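# Unload three sand cores from mould onto plywood

## Task

Lift three sand cores out of the mould and set them lying on the plywood boards next to it, then release them: the elongated core with the rounded nose, plus the two upright bladed cores in the mould half on the robot's right. The remaining two cores must still be upright in the mould when done.

## Robot and tools

Robot: two 6-joint arms, left_arm and right_arm, each with a parallel gripper. Joint order per arm, everywhere: waist, shoulder, elbow, wrist pitch, wrist yaw, wrist roll, then the gripper. Stated joint ranges in rad: waist -2.618 to 3.054, shoulder 0.000 to 3.142, elbow 0.000 to 3.142, wrist pitch -1.571 to 1.571, wrist yaw -1.571 to 1.571, wrist roll -2.094 to 2.094. A real end may sit up to 0.059 rad either side of these.

Frames: the scene frame has its origin at table-top height halfway between the nominal bases, +x pointing out over the table, +z up, and left_arm on the +y side (the arm names do not match image left or right). Calibrated bases: left_arm at (+0.031, +0.345, 0) m with quat_wxyz (+1.000, 0, 0, +0.008); right_arm at (+0.030, -0.335, 0) m with quat_wxyz (+1.000, 0, 0, -0.014). Each arm reports its hand pose and any carried camera in its own base frame; the table and fixed cameras use the scene frame. Gripper fingers point along the hand's +z and close along its y; end_effector_position is the midpoint between the pads, roughly 1 cm short of the fingertips. Printed hand poses may be off by a few centimetres, more when stretched out.

Cameras: cam_left_wrist and cam_right_wrist, both 896x504.

execute_actions(actions, cameras): actions is a list of actions; each action is a list of 1 to 15 rows; each row is one list of 14 numbers in [-1, 1] covering both arms: left_arm's 6 joint offsets and its opening, then right_arm's 6 joint offsets and its opening. Each row lasts one 1/30 s step; a short action repeats its final row until 15 steps are used. Joint numbers are offsets, not poses: they are measured from the Joint targets the arm had when that action began (not from the previous row), so sending the same offset again moves further. Scale: 1.0 equals 2.224 rad for waist, shoulder and elbow, and 8.485 rad for the three wrist joints. The opening number is absolute: +1 fully open, -1 shut. To leave a gripper unchanged, resend its current command, since 0 means half-way. An action that would push a joint more than 0.059 rad beyond its range is rejected for both arms; a malformed action rejects the whole call. An empty actions list just reports state. cameras: list of names, null or ["all"] for all, [] for none.

move(target, speed, blend, opening_speed, blocking, cameras): target is one 14-number row or a list of up to 15 such rows, same layout and scale as above; every row is an offset from the Joint targets at the call's start, not from the previous row. All joints travel together along a path, so the hand follows a curve, and nothing is avoided on the way. speed: rad/s for the joint with farthest to go, 0.01 to 12.57, default 0.5, one value or one per target. blend: rad, corner rounding for list targets. opening_speed: per second on the -1 to +1 scale, at least 0.2; use it near its minimum when closing on cores that may crumble. blocking=false returns after about 0.5 s while the move continues. The result adds a move: line such as done, off_target (resting more than 0.035 rad from target), moving, held or fault, plus limits=held if steps were withheld. done does not prove contact or no contact.

wait(seconds 0 to 10, cameras): lets time pass holding the last command. stop(cameras): brakes a running move. zoom_image(camera, region): camera is cam_left_wrist or cam_right_wrist, region [x0, y0, x1, y1] in image pixels from the top-left, at most 504 by 504. finished_scene(scene): ends the current scene, given its number; irreversible.

Result lines: end_effector_position (m) and end_effector_quat_wxyz per arm; Joint positions (rad, then finger gap in m, 0.094 when open); Joint velocities (may say within noise or be omitted); Joint targets, the base for your next offsets; Tool commands; grip_measured, on the opening scale, reads slightly wide when empty and slightly narrow under a firm grip, and follows the command even past contact, so it does not show touch; grip_effort_nm, motor effort (negative closing), not pad force; joint torques, with joints 1 to 3 wrapping sign beyond ±28 N m. "joint sent to its limit" means a joint hit its end; "joint command not followed" means the clearance check altered targets. MOTOR HOT appears from 75 °C; an OVER-TEMPERATURE FAULT at 90 °C folds that arm away for the rest of the scene, and at 100 °C it goes limp.

Motion limits: each step a joint target can lead its measured angle by at most 0.339 rad (big three) or 2.2 rad (wrists), and targets putting the hand over 200 mm from where it is get scaled back, so large moves may need several actions or a move call. Tiny turns may not start. To stop pressing on something, command targets back past the measured positions.

To release, command an opening well above grip_measured. Avoid: dropping cores, releasing a core still in motion, slamming or hitting hard, strong pushes, any contact or squeezing between the two arms (which can fail the scene), anything leaving the table, and holding stretched or loaded poses long enough to overheat. A wrist camera cable touching something counts as the hand touching it. Loose objects may occasionally get a brief nudge.

Each tool is called after "Call:" as name(argument=value, ...) on one line, values as JSON.

## Session

Call:
execute_actions(actions=[])

Scene clock: 0.00 s.
left_arm: end_effector_position=(+0.3631, -0.0246, +0.2028) grip_measured=+1.000 grip_effort_nm=n/a end_effector_quat_wxyz=(+0.569, -0.059, +0.818, -0.064) | right_arm: end_effector_position=(+0.3464, +0.0127, +0.2781) grip_measured=+1.000 grip_effort_nm=n/a end_effector_quat_wxyz=(+0.512, -0.227, +0.829, +0.002)
Joint positions: left_arm=[-0.095 1.034 0.566 0.116 -0.051 -0.203 0.094] | right_arm=[-0.154 1.056 1.018 -0.499 -0.37 -0.476 0.094]
Joint velocities: within noise
Joint torques (N m): no reading
Heat: left arm: 32 °C; right arm: 36 °C.
Joint targets: left_arm=[-0.095 1.027 0.576 0.117 -0.051 -0.202] | right_arm=[-0.154 1.049 1.030 -0.497 -0.374 -0.475]
Tool commands: left_gripper/opening=+1.0 right_gripper/opening=+1.0

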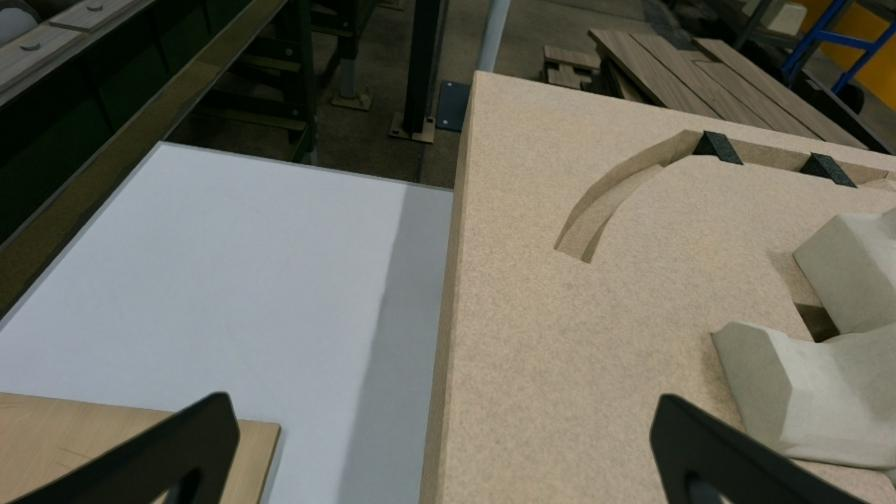

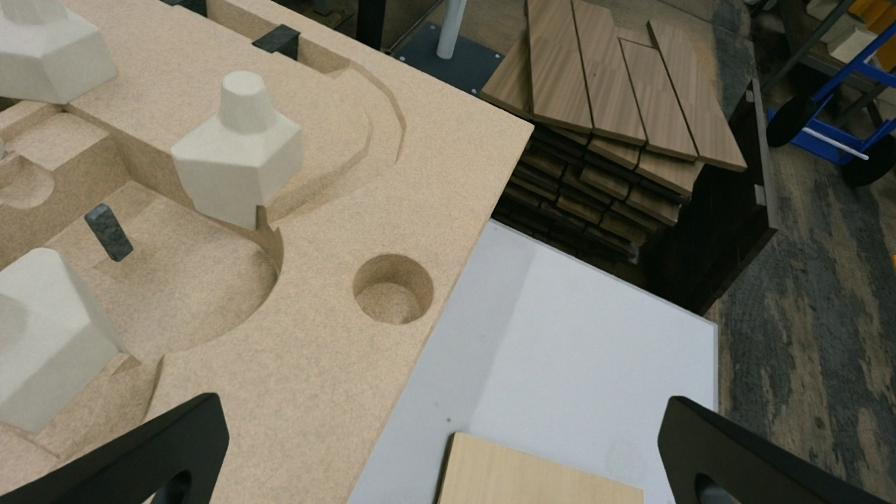

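Call:
move(target=[-0.1371,0.0778,0.4155,-0.1788,0.006,0.0238,1,0.2491,0.0679,0.2113,-0.1064,0.0441,0.056,1], speed=0.8)

Scene clock: 22.83 s.
left_arm: end_effector_position=(+0.2335, -0.0942, +0.2680) grip_measured=+1.000 grip_effort_nm=0.027 end_effector_quat_wxyz=(+0.225, +0.186, +0.955, -0.042) | right_arm: end_effector_position=(+0.2331, +0.0990, +0.2664) grip_measured=+1.000 grip_effort_nm=0.027 end_effector_quat_wxyz=(+0.224, -0.195, +0.954, +0.047)
Joint positions: left_arm=[-0.393 1.193 1.478 -1.393 -0.007 -0.007 0.094] | right_arm=[0.394 1.196 1.472 -1.385 -0.006 -0.008 0.094]
Joint torques (N m): left_arm=[-0.51 -1.81 6.39 1.23 0.11 0.02] | right_arm=[0.62 -1.94 7.34 0.73 0.03 0.07]
Heat: left arm: 36 °C; right arm: 39 °C.
Joint targets: left_arm=[-0.400 1.200 1.500 -1.400 0.000 0.000] | right_arm=[0.400 1.200 1.500 -1.399 0.000 0.000]
move: done

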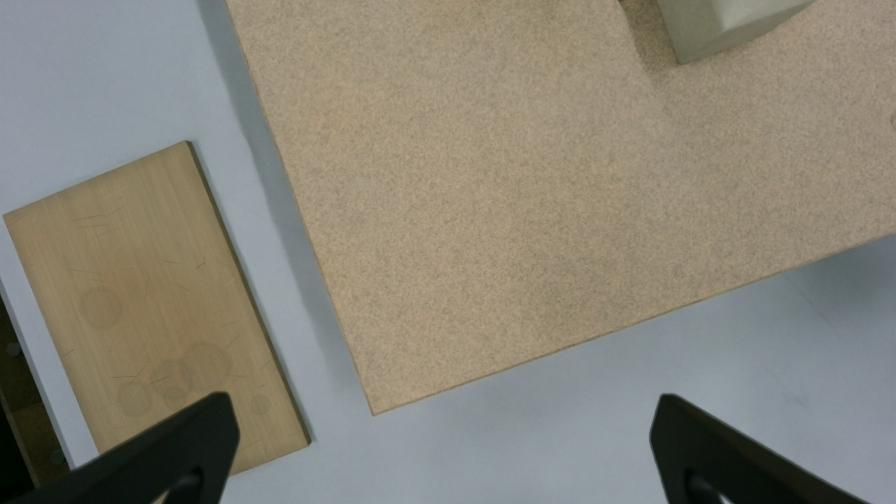

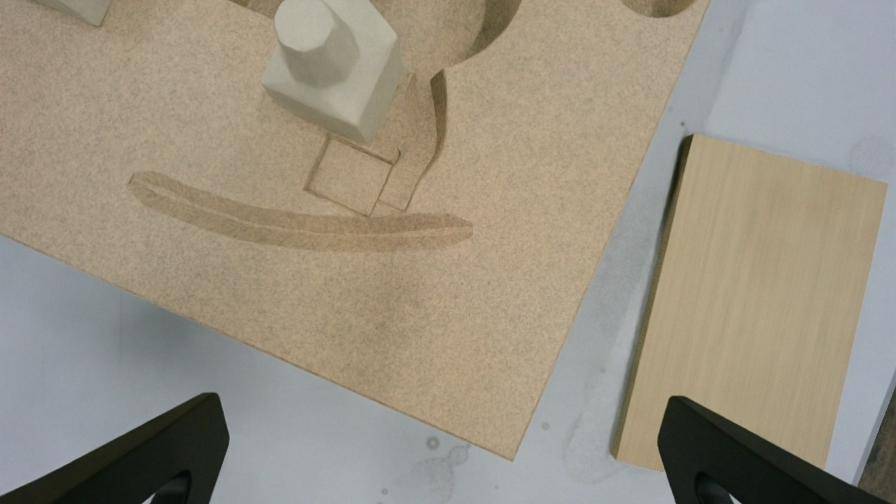

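Call:
move(target=[0.045,0.2248,0.1799,0.0118,0,0,1,-0.045,0.2248,0.1799,0.0118,0,0,1], speed=0.8)

Scene clock: 39.70 s.
left_arm: end_effector_position=(+0.3720, -0.1150, +0.2590) grip_measured=+1.000 grip_effort_nm=0.032 end_effector_quat_wxyz=(+0.217, +0.145, +0.965, -0.031) | right_arm: end_effector_position=(+0.3698, +0.1183, +0.2554) grip_measured=+1.000 grip_effort_nm=0.022 end_effector_quat_wxyz=(+0.210, -0.152, +0.965, +0.034)
Joint positions: left_arm=[-0.305 1.695 1.876 -1.309 -0.006 -0.006 0.094] | right_arm=[0.305 1.7 1.872 -1.314 -0.004 -0.007 0.094]
Joint torques (N m): left_arm=[0.5 -6.35 6.76 1.38 0.11 -0.02] | right_arm=[-0.35 -6.57 7.54 0.9 0.03 0.04]
Heat: left arm: 36 °C; right arm: 37 °C.
Joint targets: left_arm=[-0.300 1.699 1.900 -1.300 0.000 -0.001] | right_arm=[0.300 1.700 1.900 -1.299 0.000 0.000]
move: done

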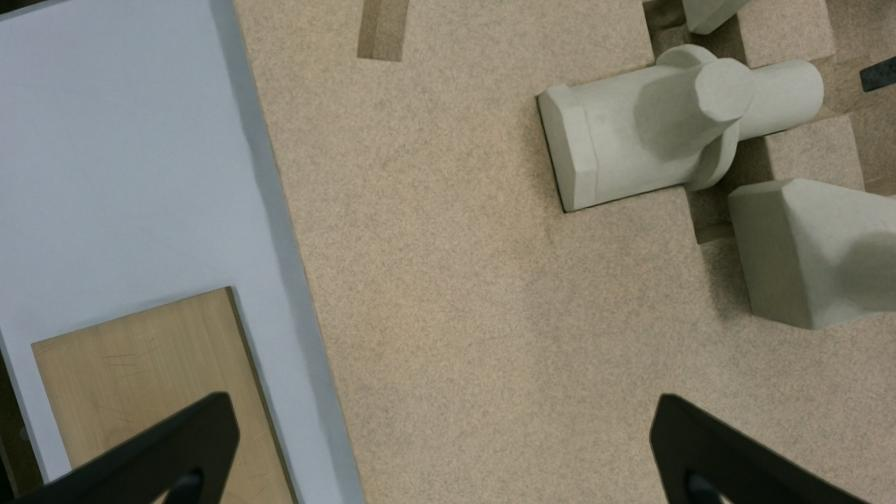

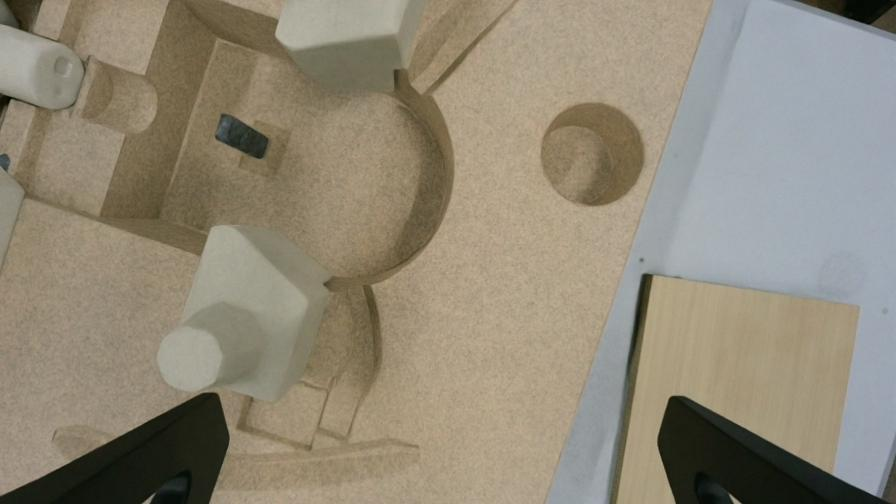

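Call:
move(target=[-0.09,0.1349,0.1799,0,0,0,1,0,0.1349,0.1799,0,0,0,1], speed=0.8)

Scene clock: 44.47 s.
left_arm: end_effector_position=(+0.4178, -0.2277, +0.2774) grip_measured=+1.000 grip_effort_nm=0.037 end_effector_quat_wxyz=(+0.268, +0.236, +0.932, -0.068) | right_arm: end_effector_position=(+0.4527, +0.1443, +0.2725) grip_measured=+1.000 grip_effort_nm=0.027 end_effector_quat_wxyz=(+0.265, -0.150, +0.951, +0.042)
Joint positions: left_arm=[-0.502 1.986 2.276 -1.301 -0.003 -0.006 0.094] | right_arm=[0.305 1.991 2.272 -1.307 -0.004 -0.007 0.094]
Joint torques (N m): left_arm=[0.12 -7.84 6.68 1.46 0.04 0.02] | right_arm=[-0.4 -8.12 7.41 0.99 0.04 0.05]
Heat: left arm: 36 °C; right arm: 37 °C.
Joint targets: left_arm=[-0.500 2.000 2.301 -1.300 0.000 -0.001] | right_arm=[0.300 2.000 2.300 -1.300 0.000 0.000]
move: done

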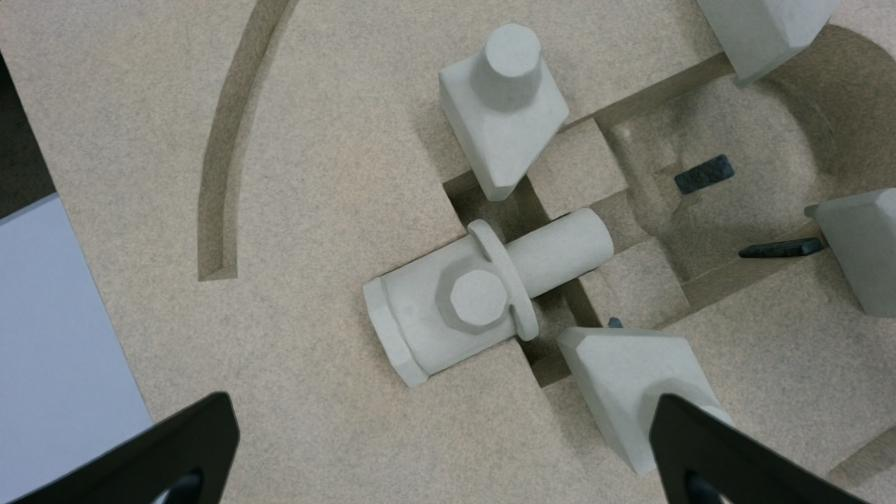

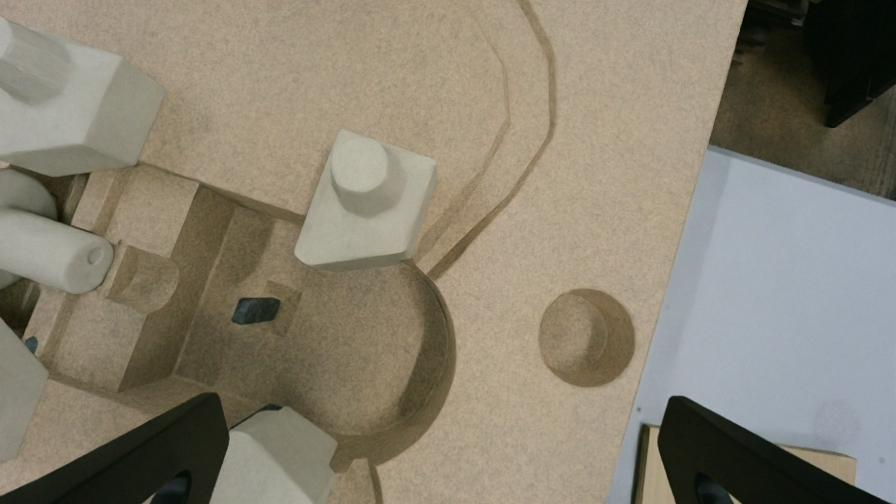

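Call:
zoom_image(camera="cam_right_wrist", region=[180, 90, 500, 504])

Call:
zoom_image(camera="cam_left_wrist", region=[340, 0, 844, 500])

Scaled by 1.217.

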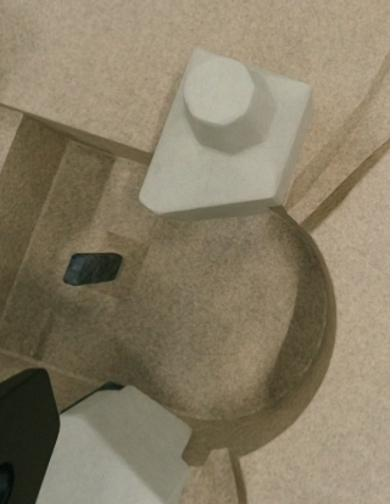

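Scaled by 1.000.

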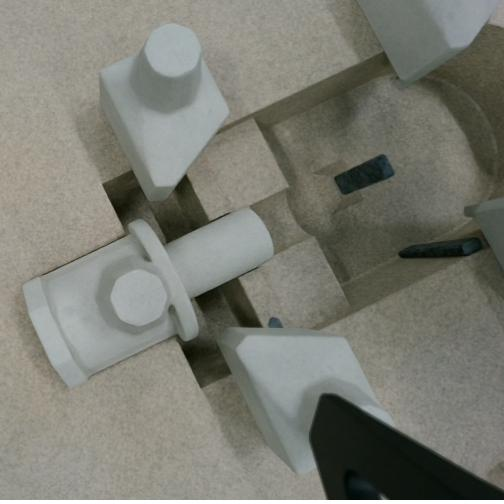

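Call:
move(target=[0,0,0,0,0,0,1,0.1214,-0.4946,-0.6295,0.0825,0,0,1], speed=0.8, cameras=["cam_right_wrist"])

Scene clock: 104.43 s.
left_arm: end_effector_position=(+0.4178, -0.2277, +0.2774) grip_measured=+1.000 grip_effort_nm=0.037 end_effector_quat_wxyz=(+0.268, +0.236, +0.932, -0.068) | right_arm: end_effector_position=(+0.2569, +0.1640, +0.2398) grip_measured=+1.000 grip_effort_nm=0.027 end_effector_quat_wxyz=(+0.435, -0.251, +0.855, +0.126)
Joint positions: left_arm=[-0.502 1.986 2.276 -1.301 -0.003 -0.006 0.094] | right_arm=[0.563 0.914 0.908 -0.625 -0.003 -0.007 0.094]
Joint torques (N m): left_arm=[0.21 -7.84 6.71 1.47 0.05 -0.02] | right_arm=[0.62 -2.41 5.57 1.62 0.02 0.04]
Heat: left arm: 35 °C; right arm: 38 °C.
Joint targets: left_arm=[-0.500 2.000 2.301 -1.300 0.000 -0.001] | right_arm=[0.570 0.900 0.900 -0.600 0.000 0.001]
move: done
Images, in order (width x height): cam_right_wrist 896x504.

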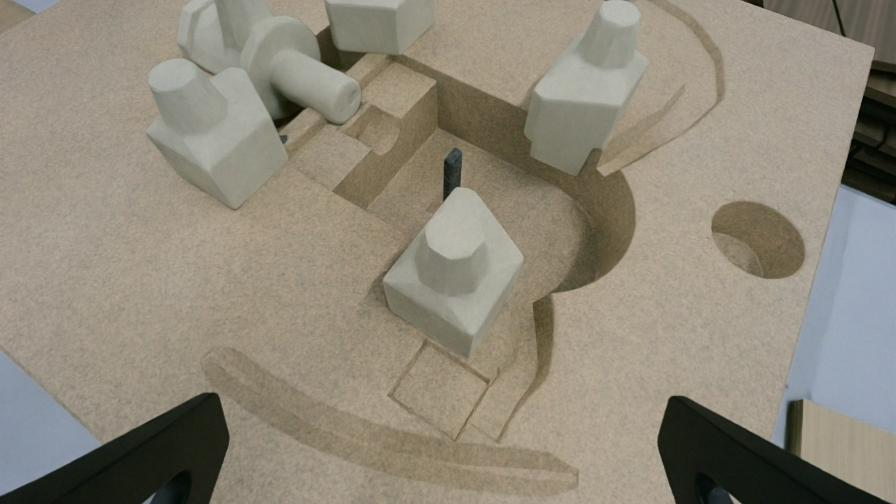

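Call:
zoom_image(camera="cam_right_wrist", region=[340, 0, 760, 380])

Scaled by 1.200.

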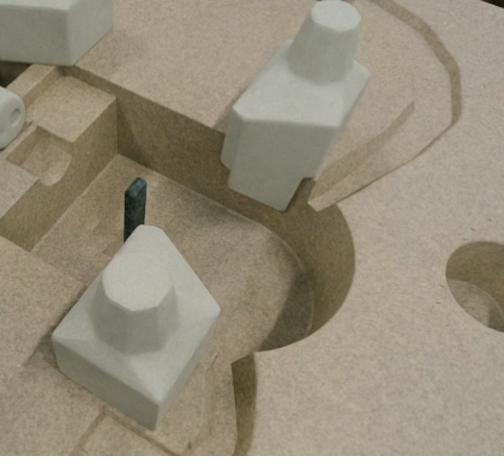

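Call:
move(target=[0.2248,-0.3597,-0.3597,0,0,0,1,-0.009,0.4424,0.518,-0.0936,0,0,1], speed=0.8)

Scene clock: 147.10 s.
left_arm: end_effector_position=(+0.2764, -0.0011, +0.2841) grip_measured=+1.000 grip_effort_nm=0.037 end_effector_quat_wxyz=(+0.277, +0.001, +0.961, -0.001) | right_arm: end_effector_position=(+0.3519, +0.2212, +0.2309) grip_measured=+1.000 grip_effort_nm=0.022 end_effector_quat_wxyz=(+0.162, -0.275, +0.947, +0.047)
Joint positions: left_arm=[-0.008 1.213 1.508 -1.306 -0.001 -0.006 0.094] | right_arm=[0.558 1.877 2.023 -1.378 -0.003 -0.007 0.094]
Joint torques (N m): left_arm=[0.65 -3.45 3.92 1.56 0.02 -0.02] | right_arm=[-0.61 -7.45 7.53 0.51 0.02 0.04]
Heat: left arm: 35 °C; right arm: 39 °C.
Joint targets: left_arm=[0.000 1.199 1.501 -1.300 0.000 -0.001] | right_arm=[0.551 1.884 2.052 -1.393 0.000 0.001]
move: done

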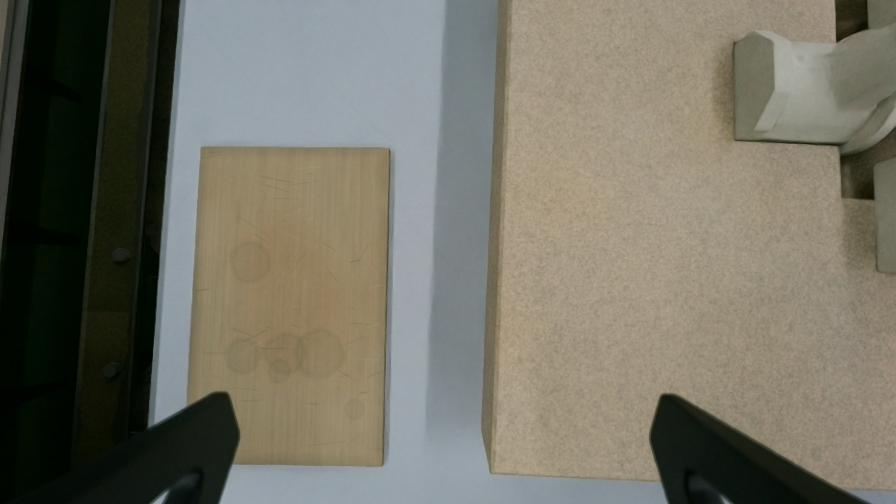

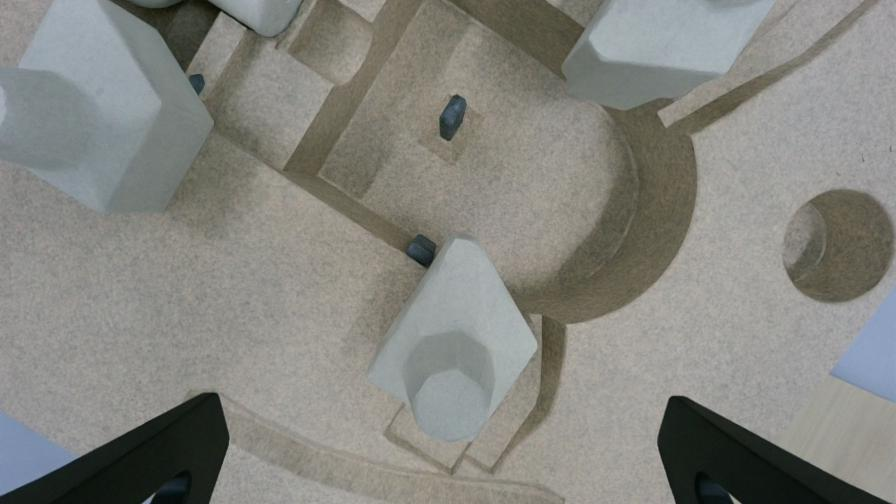

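Call:
move(target=[0,0,0,0,0,0,1,0,-0.0324,-0.1569,0.0316,0,0,1], speed=0.3, cameras=["cam_right_wrist"])

Scene clock: 156.63 s.
left_arm: end_effector_position=(+0.2764, -0.0011, +0.2841) grip_measured=+1.000 grip_effort_nm=0.027 end_effector_quat_wxyz=(+0.277, +0.001, +0.961, -0.001) | right_arm: end_effector_position=(+0.3503, +0.2202, +0.1586) grip_measured=+1.000 grip_effort_nm=0.022 end_effector_quat_wxyz=(+0.136, -0.276, +0.951, +0.040)
Joint positions: left_arm=[-0.008 1.213 1.508 -1.306 -0.001 -0.006 0.094] | right_arm=[0.558 1.852 1.711 -1.145 -0.003 -0.007 0.094]
Joint torques (N m): left_arm=[0.64 -3.49 4.03 1.55 0.04 -0.02] | right_arm=[-0.62 -11.37 5 0.73 0.02 0.06]
Heat: left arm: 34 °C; right arm: 37 °C.
Joint targets: left_arm=[0.000 1.199 1.501 -1.300 0.000 -0.001] | right_arm=[0.551 1.812 1.703 -1.126 0.000 0.001]
move: off_target (right_arm); right_arm: the shoulder is farthest, 0.040 rad from its target
Images, in order (width x height): cam_right_wrist 896x504.

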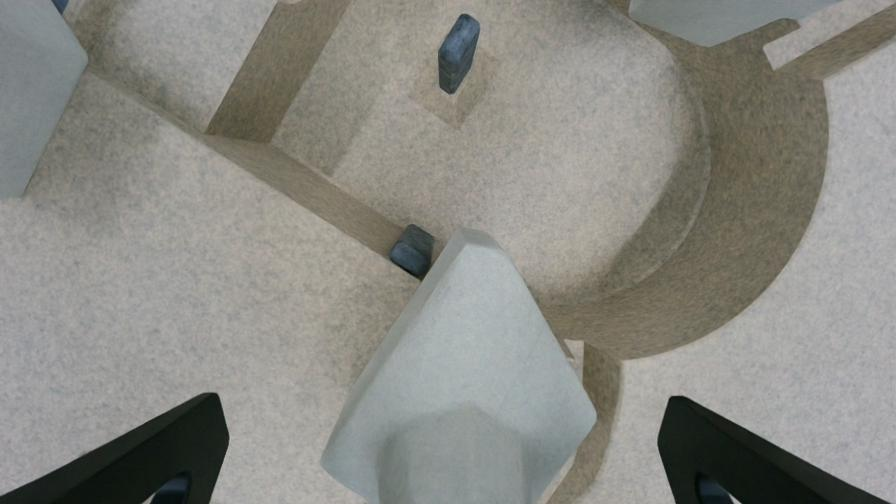

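Call:
move(target=[0,0,0,0,0,0,1,0,0,0,0,0,0,-0.2], opening_speed=1.0, cameras=["cam_right_wrist"])

Call:
move(target=[0,0,0,0,0,0,1,0,0,0,0,0,0,-0.5], opening_speed=0.3, cameras=["cam_right_wrist"])

Scene clock: 171.43 s.
left_arm: end_effector_position=(+0.2764, -0.0011, +0.2841) grip_measured=+1.000 grip_effort_nm=0.027 end_effector_quat_wxyz=(+0.277, +0.001, +0.961, -0.001) | right_arm: end_effector_position=(+0.3507, +0.2204, +0.1587) grip_measured=-0.197 grip_effort_nm=-0.125 end_effector_quat_wxyz=(+0.137, -0.276, +0.951, +0.040)
Joint positions: left_arm=[-0.008 1.213 1.508 -1.306 -0.001 -0.006 0.094] | right_arm=[0.558 1.852 1.711 -1.144 -0.003 -0.007 0.038]
Joint torques (N m): left_arm=[0.64 -3.44 3.93 1.54 0.03 0] | right_arm=[-0.62 -11.36 4.98 0.74 0.02 0.03]
Heat: left arm: 34 °C; right arm: 42 °C.
Joint targets: left_arm=[0.000 1.199 1.501 -1.300 0.000 -0.001] | right_arm=[0.551 1.812 1.703 -1.126 0.000 0.001]
move: off_target (right_arm); right_arm: the shoulder is farthest, 0.040 rad from its target
Images, in order (width x height): cam_right_wrist 896x504.

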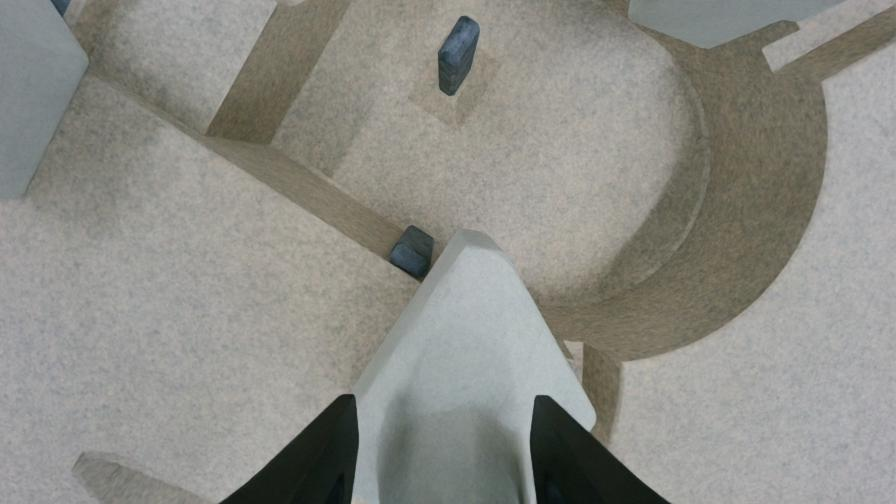

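Scene clock: 172.63 s.
left_arm: end_effector_position=(+0.2764, -0.0011, +0.2841) grip_measured=+1.000 grip_effort_nm=0.027 end_effector_quat_wxyz=(+0.277, +0.001, +0.961, -0.001) | right_arm: end_effector_position=(+0.3509, +0.2201, +0.1587) grip_measured=-0.455 grip_effort_nm=-0.974 end_effector_quat_wxyz=(+0.137, -0.275, +0.951, +0.039)
Joint positions: left_arm=[-0.008 1.213 1.508 -1.306 -0.001 -0.006 0.094] | right_arm=[0.558 1.852 1.711 -1.143 -0.001 -0.006 0.026]
Joint torques (N m): left_arm=[0.57 -3.44 3.95 1.55 0.04 -0.01] | right_arm=[-0.59 -11.34 5 0.72 0 0.01]
Heat: left arm: 34 °C; right arm: 42 °C.
Joint targets: left_arm=[0.000 1.199 1.501 -1.300 0.000 -0.001] | right_arm=[0.551 1.812 1.703 -1.125 0.000 0.001]
move: off_target (right_arm); right_arm: the shoulder is farthest, 0.040 rad from its target
Images, in order (width x height): cam_right_wrist 896x504.

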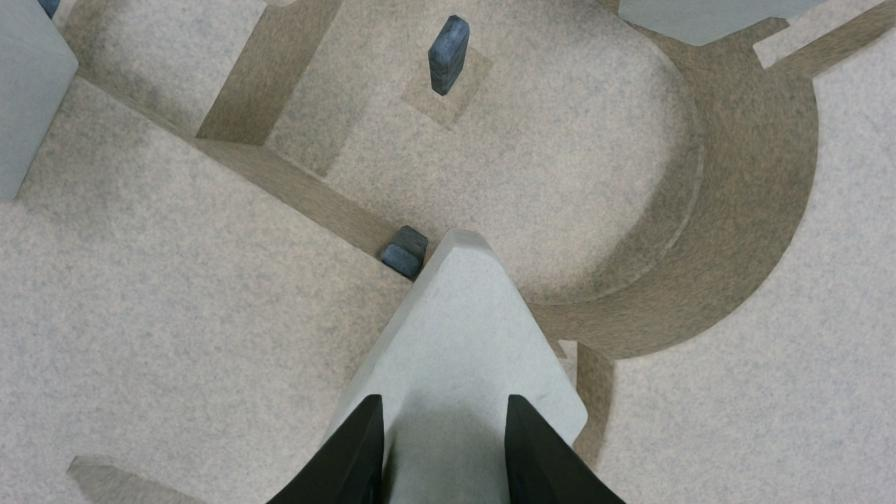

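Call:
move(target=[[0,0,0,0,0,0,1,0,0,0,0,0,0,-0.6],[0,0,0,0,0,0,1,0,0.0135,0.0742,-0.0187,0,0,-0.6],[0,0,0,0,0,0,1,0,0.0360,0.1722,-0.0370,0,0,-0.6]], speed=0.15, opening_speed=0.3, cameras=["cam_right_wrist"])

Scene clock: 184.93 s.
left_arm: end_effector_position=(+0.2764, -0.0011, +0.2841) grip_measured=+1.000 grip_effort_nm=0.027 end_effector_quat_wxyz=(+0.277, +0.001, +0.961, -0.001) | right_arm: end_effector_position=(+0.3428, +0.2148, +0.2272) grip_measured=-0.457 grip_effort_nm=-1.004 end_effector_quat_wxyz=(+0.135, -0.275, +0.951, +0.038)
Joint positions: left_arm=[-0.008 1.213 1.508 -1.306 -0.001 -0.006 0.094] | right_arm=[0.557 1.89 2.043 -1.443 0 -0.006 0.026]
Joint torques (N m): left_arm=[0.68 -3.47 3.96 1.53 0.04 -0.02] | right_arm=[-0.58 -7.8 8.59 0.57 -0.01 0.04]
Heat: left arm: 34 °C; right arm: 43 °C.
Joint targets: left_arm=[0.000 1.199 1.501 -1.300 0.000 -0.001] | right_arm=[0.551 1.892 2.086 -1.439 0.000 0.001]
move: off_target (right_arm); right_arm: the elbow is farthest, 0.043 rad from its target
Images, in order (width x height): cam_right_wrist 896x504.

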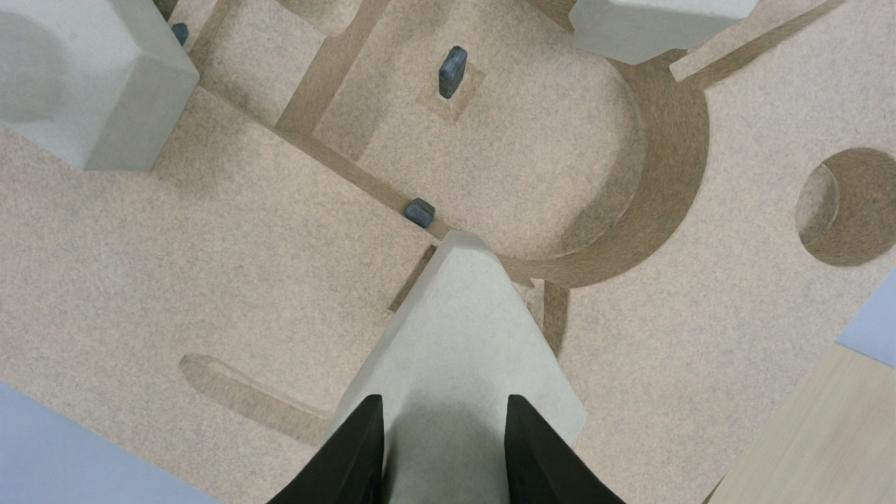

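Call:
move(target=[-0.4182,-0.4267,-0.6075,0.1532,0,0,1,0,0,0,0,0,0,-0.6], speed=0.8)

Scene clock: 199.13 s.
left_arm: end_effector_position=(+0.1590, -0.2078, +0.1868) grip_measured=+1.000 grip_effort_nm=0.017 end_effector_quat_wxyz=(+0.588, +0.333, +0.676, -0.294) | right_arm: end_effector_position=(+0.3425, +0.2146, +0.2271) grip_measured=-0.457 grip_effort_nm=-0.999 end_effector_quat_wxyz=(+0.134, -0.275, +0.951, +0.038)
Joint positions: left_arm=[-0.922 0.264 0.155 -0.026 -0.001 -0.006 0.094] | right_arm=[0.557 1.89 2.043 -1.444 0 -0.006 0.026]
Joint torques (N m): left_arm=[-0.55 0.59 5.39 2.52 0.03 0.01] | right_arm=[-0.59 -7.8 8.61 0.59 0 0.04]
Heat: left arm: 34 °C; right arm: 39 °C.
Joint targets: left_arm=[-0.930 0.250 0.149 0.000 -0.001 -0.001] | right_arm=[0.551 1.892 2.086 -1.439 0.000 0.001]
move: off_target (right_arm); right_arm: the elbow is farthest, 0.043 rad from its target

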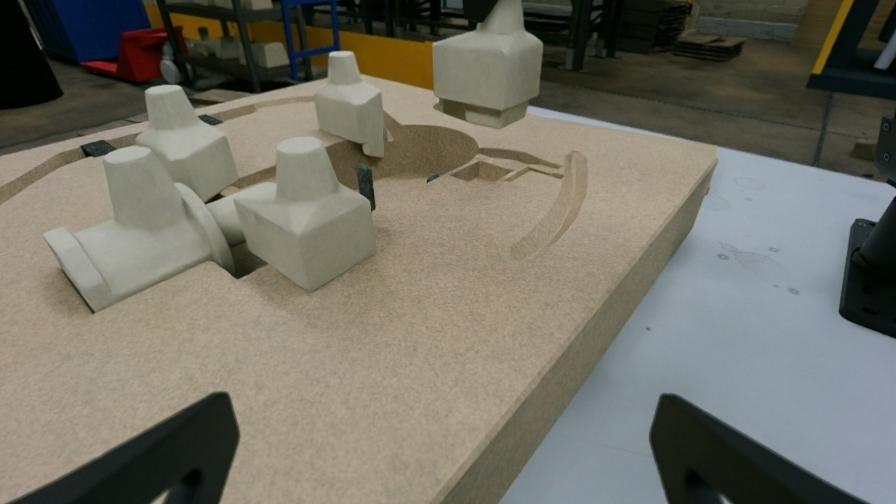

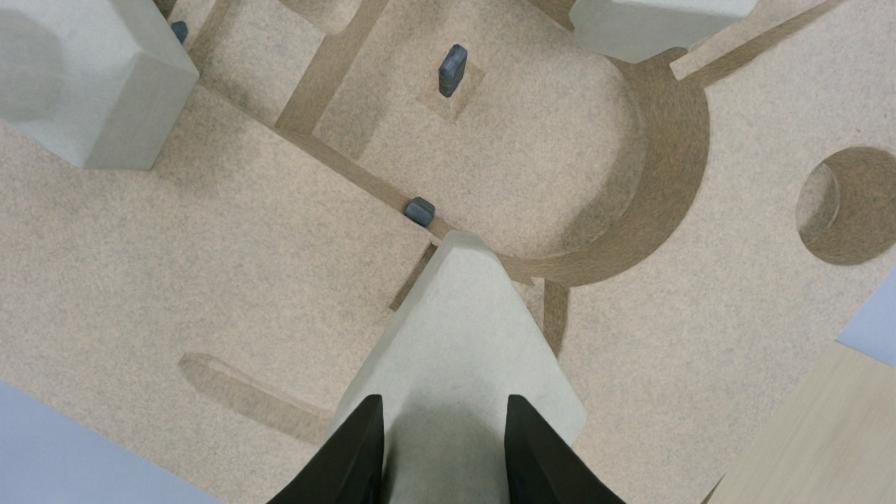

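Call:
zoom_image(camera="cam_left_wrist", region=[400, 0, 600, 140])

Call:
zoom_image(camera="cam_left_wrist", region=[30, 30, 480, 330])

Scaled by 2.520.

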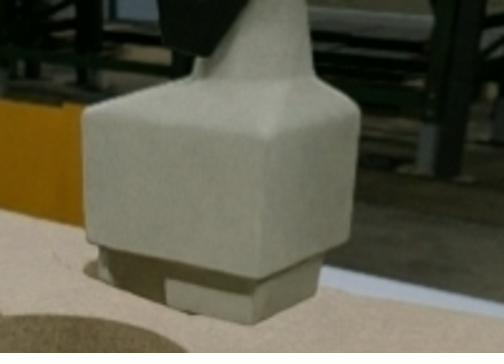

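Scaled by 1.120.

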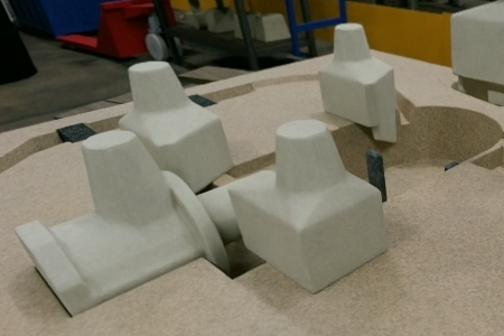

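Call:
move(target=[0,0,0,0.0295,0,0,1,0.2019,-0.4272,-0.5868,0.165,0,0,-0.6], speed=0.5)

Scene clock: 244.97 s.
left_arm: end_effector_position=(+0.1594, -0.2084, +0.2484) grip_measured=+1.000 grip_effort_nm=0.027 end_effector_quat_wxyz=(+0.667, +0.294, +0.597, -0.333) | right_arm: end_effector_position=(+0.1932, +0.2996, +0.2569) grip_measured=-0.459 grip_effort_nm=-1.004 end_effector_quat_wxyz=(+0.499, -0.396, +0.723, +0.269)
Joint positions: left_arm=[-0.922 0.264 0.155 0.223 -0.001 -0.006 0.094] | right_arm=[0.995 0.977 0.771 -0.16 -0.001 -0.006 0.025]
Joint torques (N m): left_arm=[-0.51 0.62 5.39 2.45 0.04 0.02] | right_arm=[0.46 -4.96 7.25 2.65 0 0.04]
Heat: left arm: 41 °C; right arm: 38 °C.
Joint targets: left_arm=[-0.930 0.250 0.149 0.250 -0.001 -0.001] | right_arm=[1.000 0.942 0.781 -0.039 0.000 0.001]
move: off_target (right_arm); right_arm: the wrist pitch is farthest, 0.121 rad from its target

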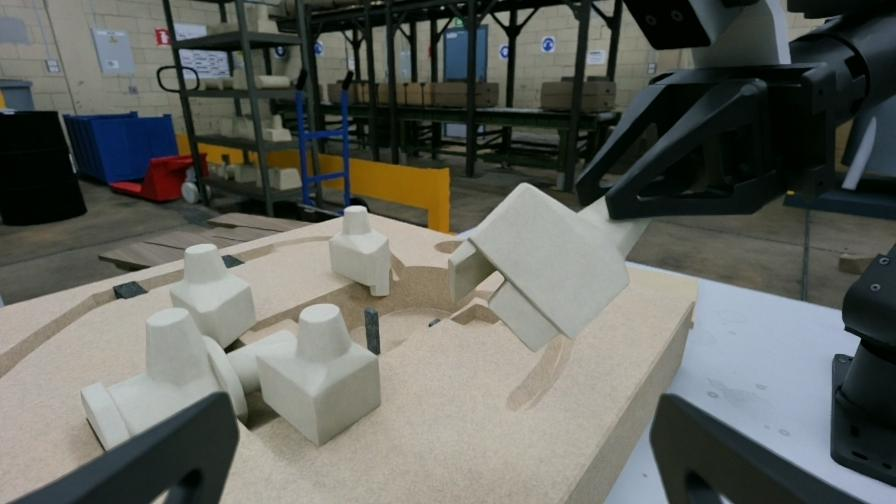

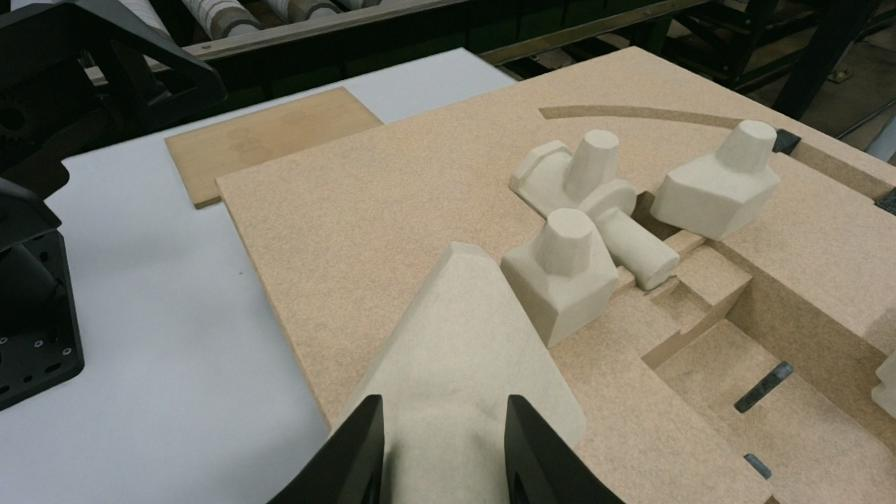

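Call:
zoom_image(camera="cam_left_wrist", region=[420, 150, 680, 370])

Call:
zoom_image(camera="cam_right_wrist", region=[300, 220, 660, 504])

Scaled by 1.938.

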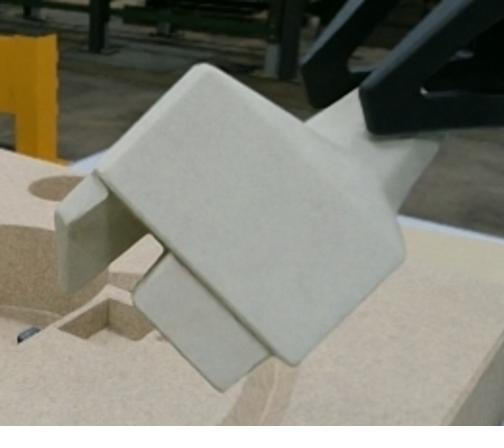

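Scaled by 1.400.

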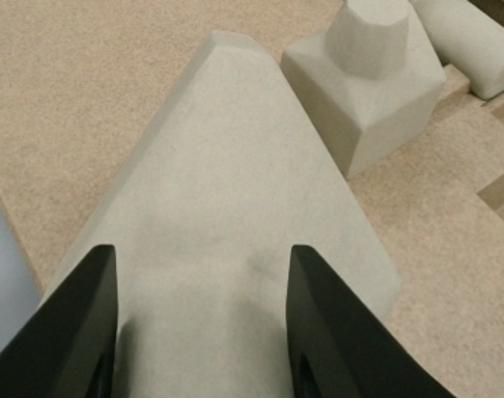

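Call:
move(target=[0,0,0,0,0,0,1,-0.5728,0.0755,-0.0926,0.0495,0,-0.059,-0.6], speed=0.6)

Scene clock: 318.10 s.
left_arm: end_effector_position=(+0.1594, -0.2083, +0.2487) grip_measured=+1.000 grip_effort_nm=0.027 end_effector_quat_wxyz=(+0.668, +0.294, +0.597, -0.334) | right_arm: end_effector_position=(+0.3677, -0.1039, +0.2046) grip_measured=-0.459 grip_effort_nm=-1.004 end_effector_quat_wxyz=(+0.549, -0.086, +0.800, -0.226)
Joint positions: left_arm=[-0.922 0.264 0.155 0.224 -0.001 -0.006 0.094] | right_arm=[-0.274 1.119 0.564 0.255 0.009 -0.494 0.025]
Joint torques (N m): left_arm=[-0.61 0.61 5.38 2.45 0.03 0.01] | right_arm=[-0.14 -3.6 7.12 2.71 -0.1 -0.1]
Heat: left arm: 46 °C; right arm: 56 °C.
Joint targets: left_arm=[-0.930 0.250 0.149 0.250 -0.001 -0.001] | right_arm=[-0.274 1.110 0.575 0.380 0.000 -0.500]
move: off_target (right_arm); right_arm: the wrist pitch is farthest, 0.126 rad from its target

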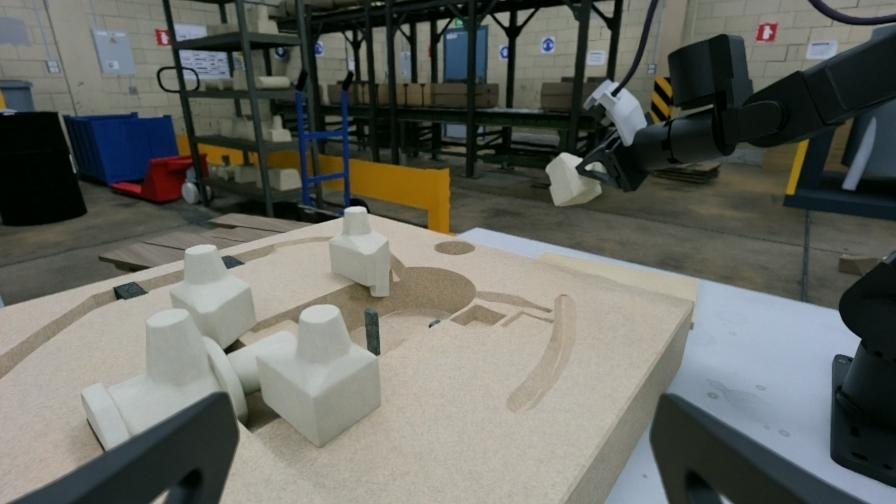

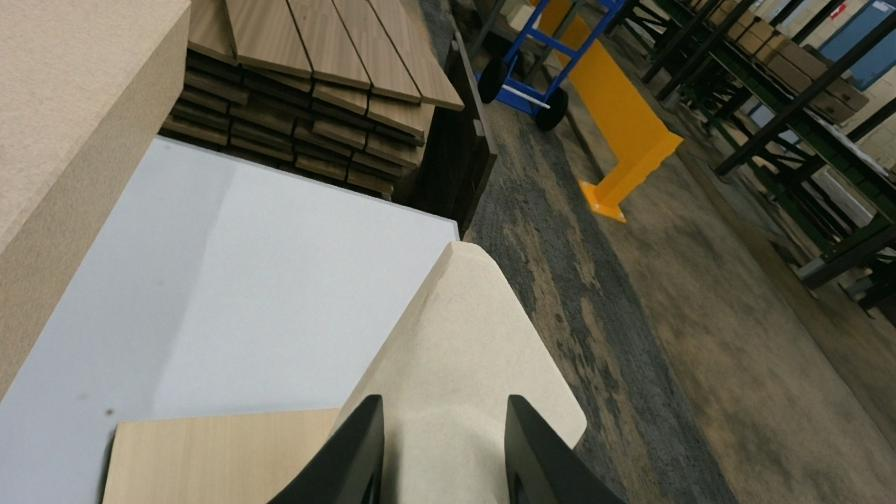

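Call:
move(target=[[0.2833,0.3372,0.4721,-0.1827,0,0,1,0,0.0674,-0.0809,0.0412,0,0,-0.6],[0.2833,0.3372,0.4721,-0.1827,0,0,1,0,0.2698,-0.1461,0.112,0,0,-0.6]], speed=[0.8,0.3])

Scene clock: 331.70 s.
left_arm: end_effector_position=(+0.2062, -0.0643, +0.2191) grip_measured=+1.000 grip_effort_nm=0.027 end_effector_quat_wxyz=(+0.222, +0.147, +0.963, -0.034) | right_arm: end_effector_position=(+0.3716, -0.1048, +0.0888) grip_measured=-0.459 grip_effort_nm=-0.999 end_effector_quat_wxyz=(+0.575, -0.088, +0.777, -0.240)
Joint positions: left_arm=[-0.308 0.997 1.174 -1.295 -0.001 -0.006 0.094] | right_arm=[-0.274 1.701 0.253 1.223 0.008 -0.506 0.025]
Joint torques (N m): left_arm=[0.64 -0.72 6.86 1.24 0.04 0.01] | right_arm=[-0.06 -4.08 3.07 2.57 -0.1 0.03]
Heat: left arm: 46 °C; right arm: 57 °C.
Joint targets: left_arm=[-0.300 1.000 1.199 -1.300 0.000 -0.001] | right_arm=[-0.274 1.710 0.250 1.331 0.000 -0.500]
move: off_target (right_arm); right_arm: the wrist pitch is farthest, 0.108 rad from its target

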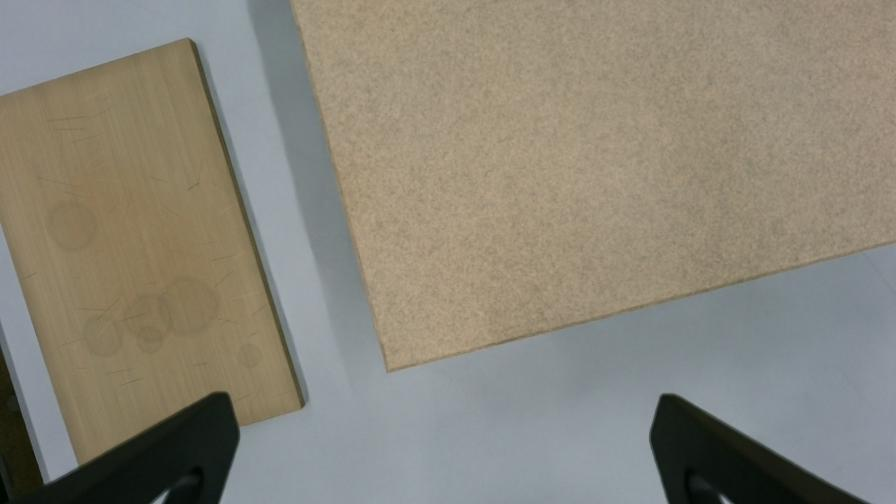

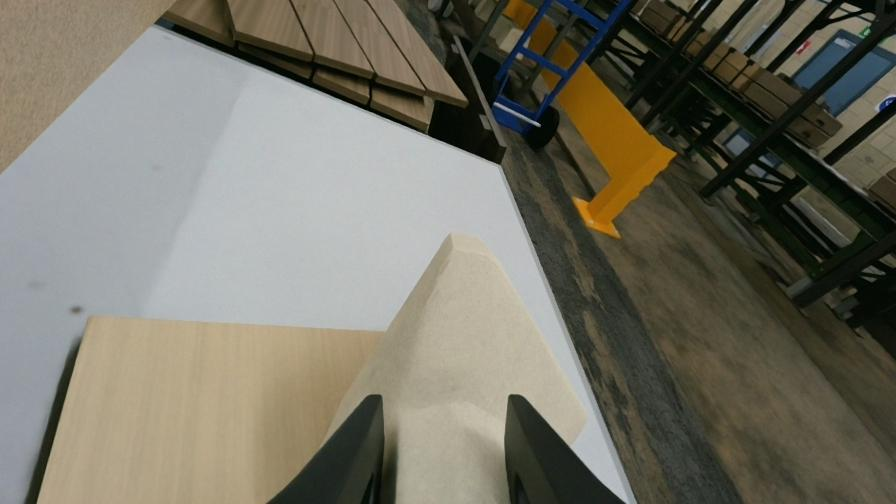

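Call:
move(target=[0,0,0,0,0,0,1,0,0.036,-0.0083,0.0103,0,0,-0.6], speed=0.1, cameras=["cam_right_wrist"])

Scene clock: 339.80 s.
left_arm: end_effector_position=(+0.2062, -0.0643, +0.2191) grip_measured=+1.000 grip_effort_nm=0.027 end_effector_quat_wxyz=(+0.222, +0.147, +0.963, -0.034) | right_arm: end_effector_position=(+0.3717, -0.1048, +0.0843) grip_measured=-0.459 grip_effort_nm=-1.004 end_effector_quat_wxyz=(+0.580, -0.091, +0.771, -0.245)
Joint positions: left_arm=[-0.308 0.997 1.174 -1.295 -0.001 -0.006 0.094] | right_arm=[-0.274 1.768 0.243 1.317 0.008 -0.515 0.025]
Joint torques (N m): left_arm=[0.66 -0.79 6.87 1.27 0.04 0] | right_arm=[-0.06 -3.17 2.07 2.5 -0.09 0.15]
Heat: left arm: 44 °C; right arm: 58 °C.
Joint targets: left_arm=[-0.300 1.000 1.199 -1.300 0.000 -0.001] | right_arm=[-0.274 1.790 0.232 1.418 0.000 -0.500]
move: off_target (right_arm); right_arm: the wrist pitch is farthest, 0.101 rad from its target
Images, in order (width x height): cam_right_wrist 896x504.

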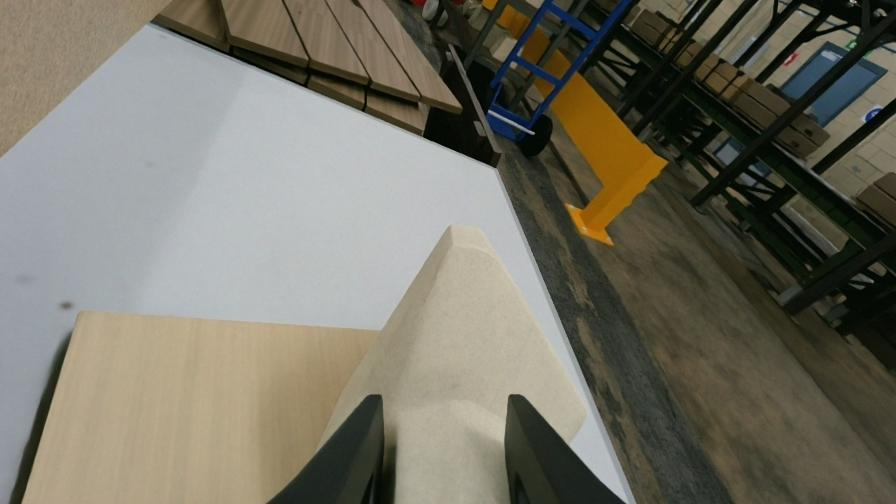

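Call:
move(target=[[0,0,0,0,0,0,1,0,0,0,0,0,0,-0.48],[0,0,0,0,0,0,1,0,0.036,-0.0083,0.0103,0,0,-0.48]], speed=0.1, cameras=["cam_right_wrist"])

Scene clock: 345.60 s.
left_arm: end_effector_position=(+0.2061, -0.0642, +0.2191) grip_measured=+1.000 grip_effort_nm=0.027 end_effector_quat_wxyz=(+0.222, +0.147, +0.963, -0.034) | right_arm: end_effector_position=(+0.3702, -0.1044, +0.0800) grip_measured=-0.459 grip_effort_nm=-0.999 end_effector_quat_wxyz=(+0.587, -0.093, +0.764, -0.250)
Joint positions: left_arm=[-0.308 0.997 1.174 -1.295 -0.001 -0.006 0.094] | right_arm=[-0.274 1.838 0.229 1.422 0.008 -0.522 0.025]
Joint torques (N m): left_arm=[0.64 -0.81 6.84 1.25 0.04 0.02] | right_arm=[-0.05 -2.59 1.33 2.34 -0.1 0.2]
Heat: left arm: 42 °C; right arm: 59 °C.
Joint targets: left_arm=[-0.300 1.000 1.199 -1.300 0.000 -0.001] | right_arm=[-0.274 1.870 0.213 1.506 0.000 -0.500]
move: off_target (right_arm); right_arm: the wrist pitch is farthest, 0.083 rad from its target
Images, in order (width x height): cam_right_wrist 896x504.

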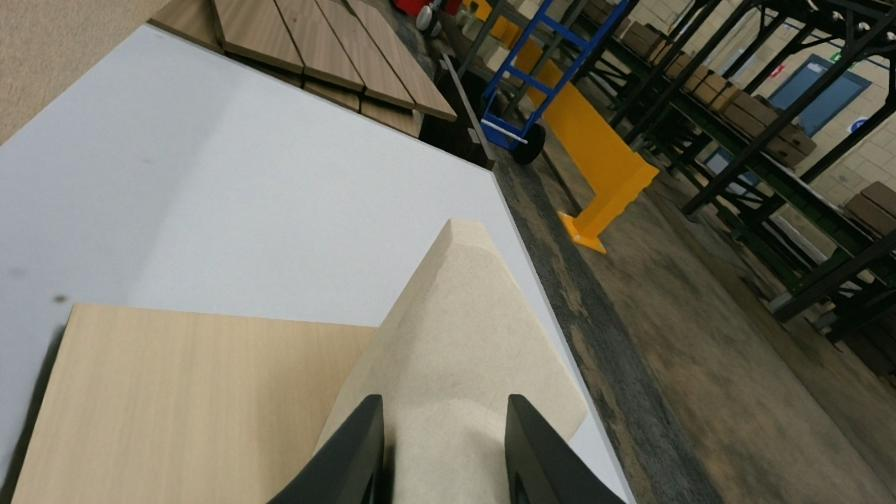

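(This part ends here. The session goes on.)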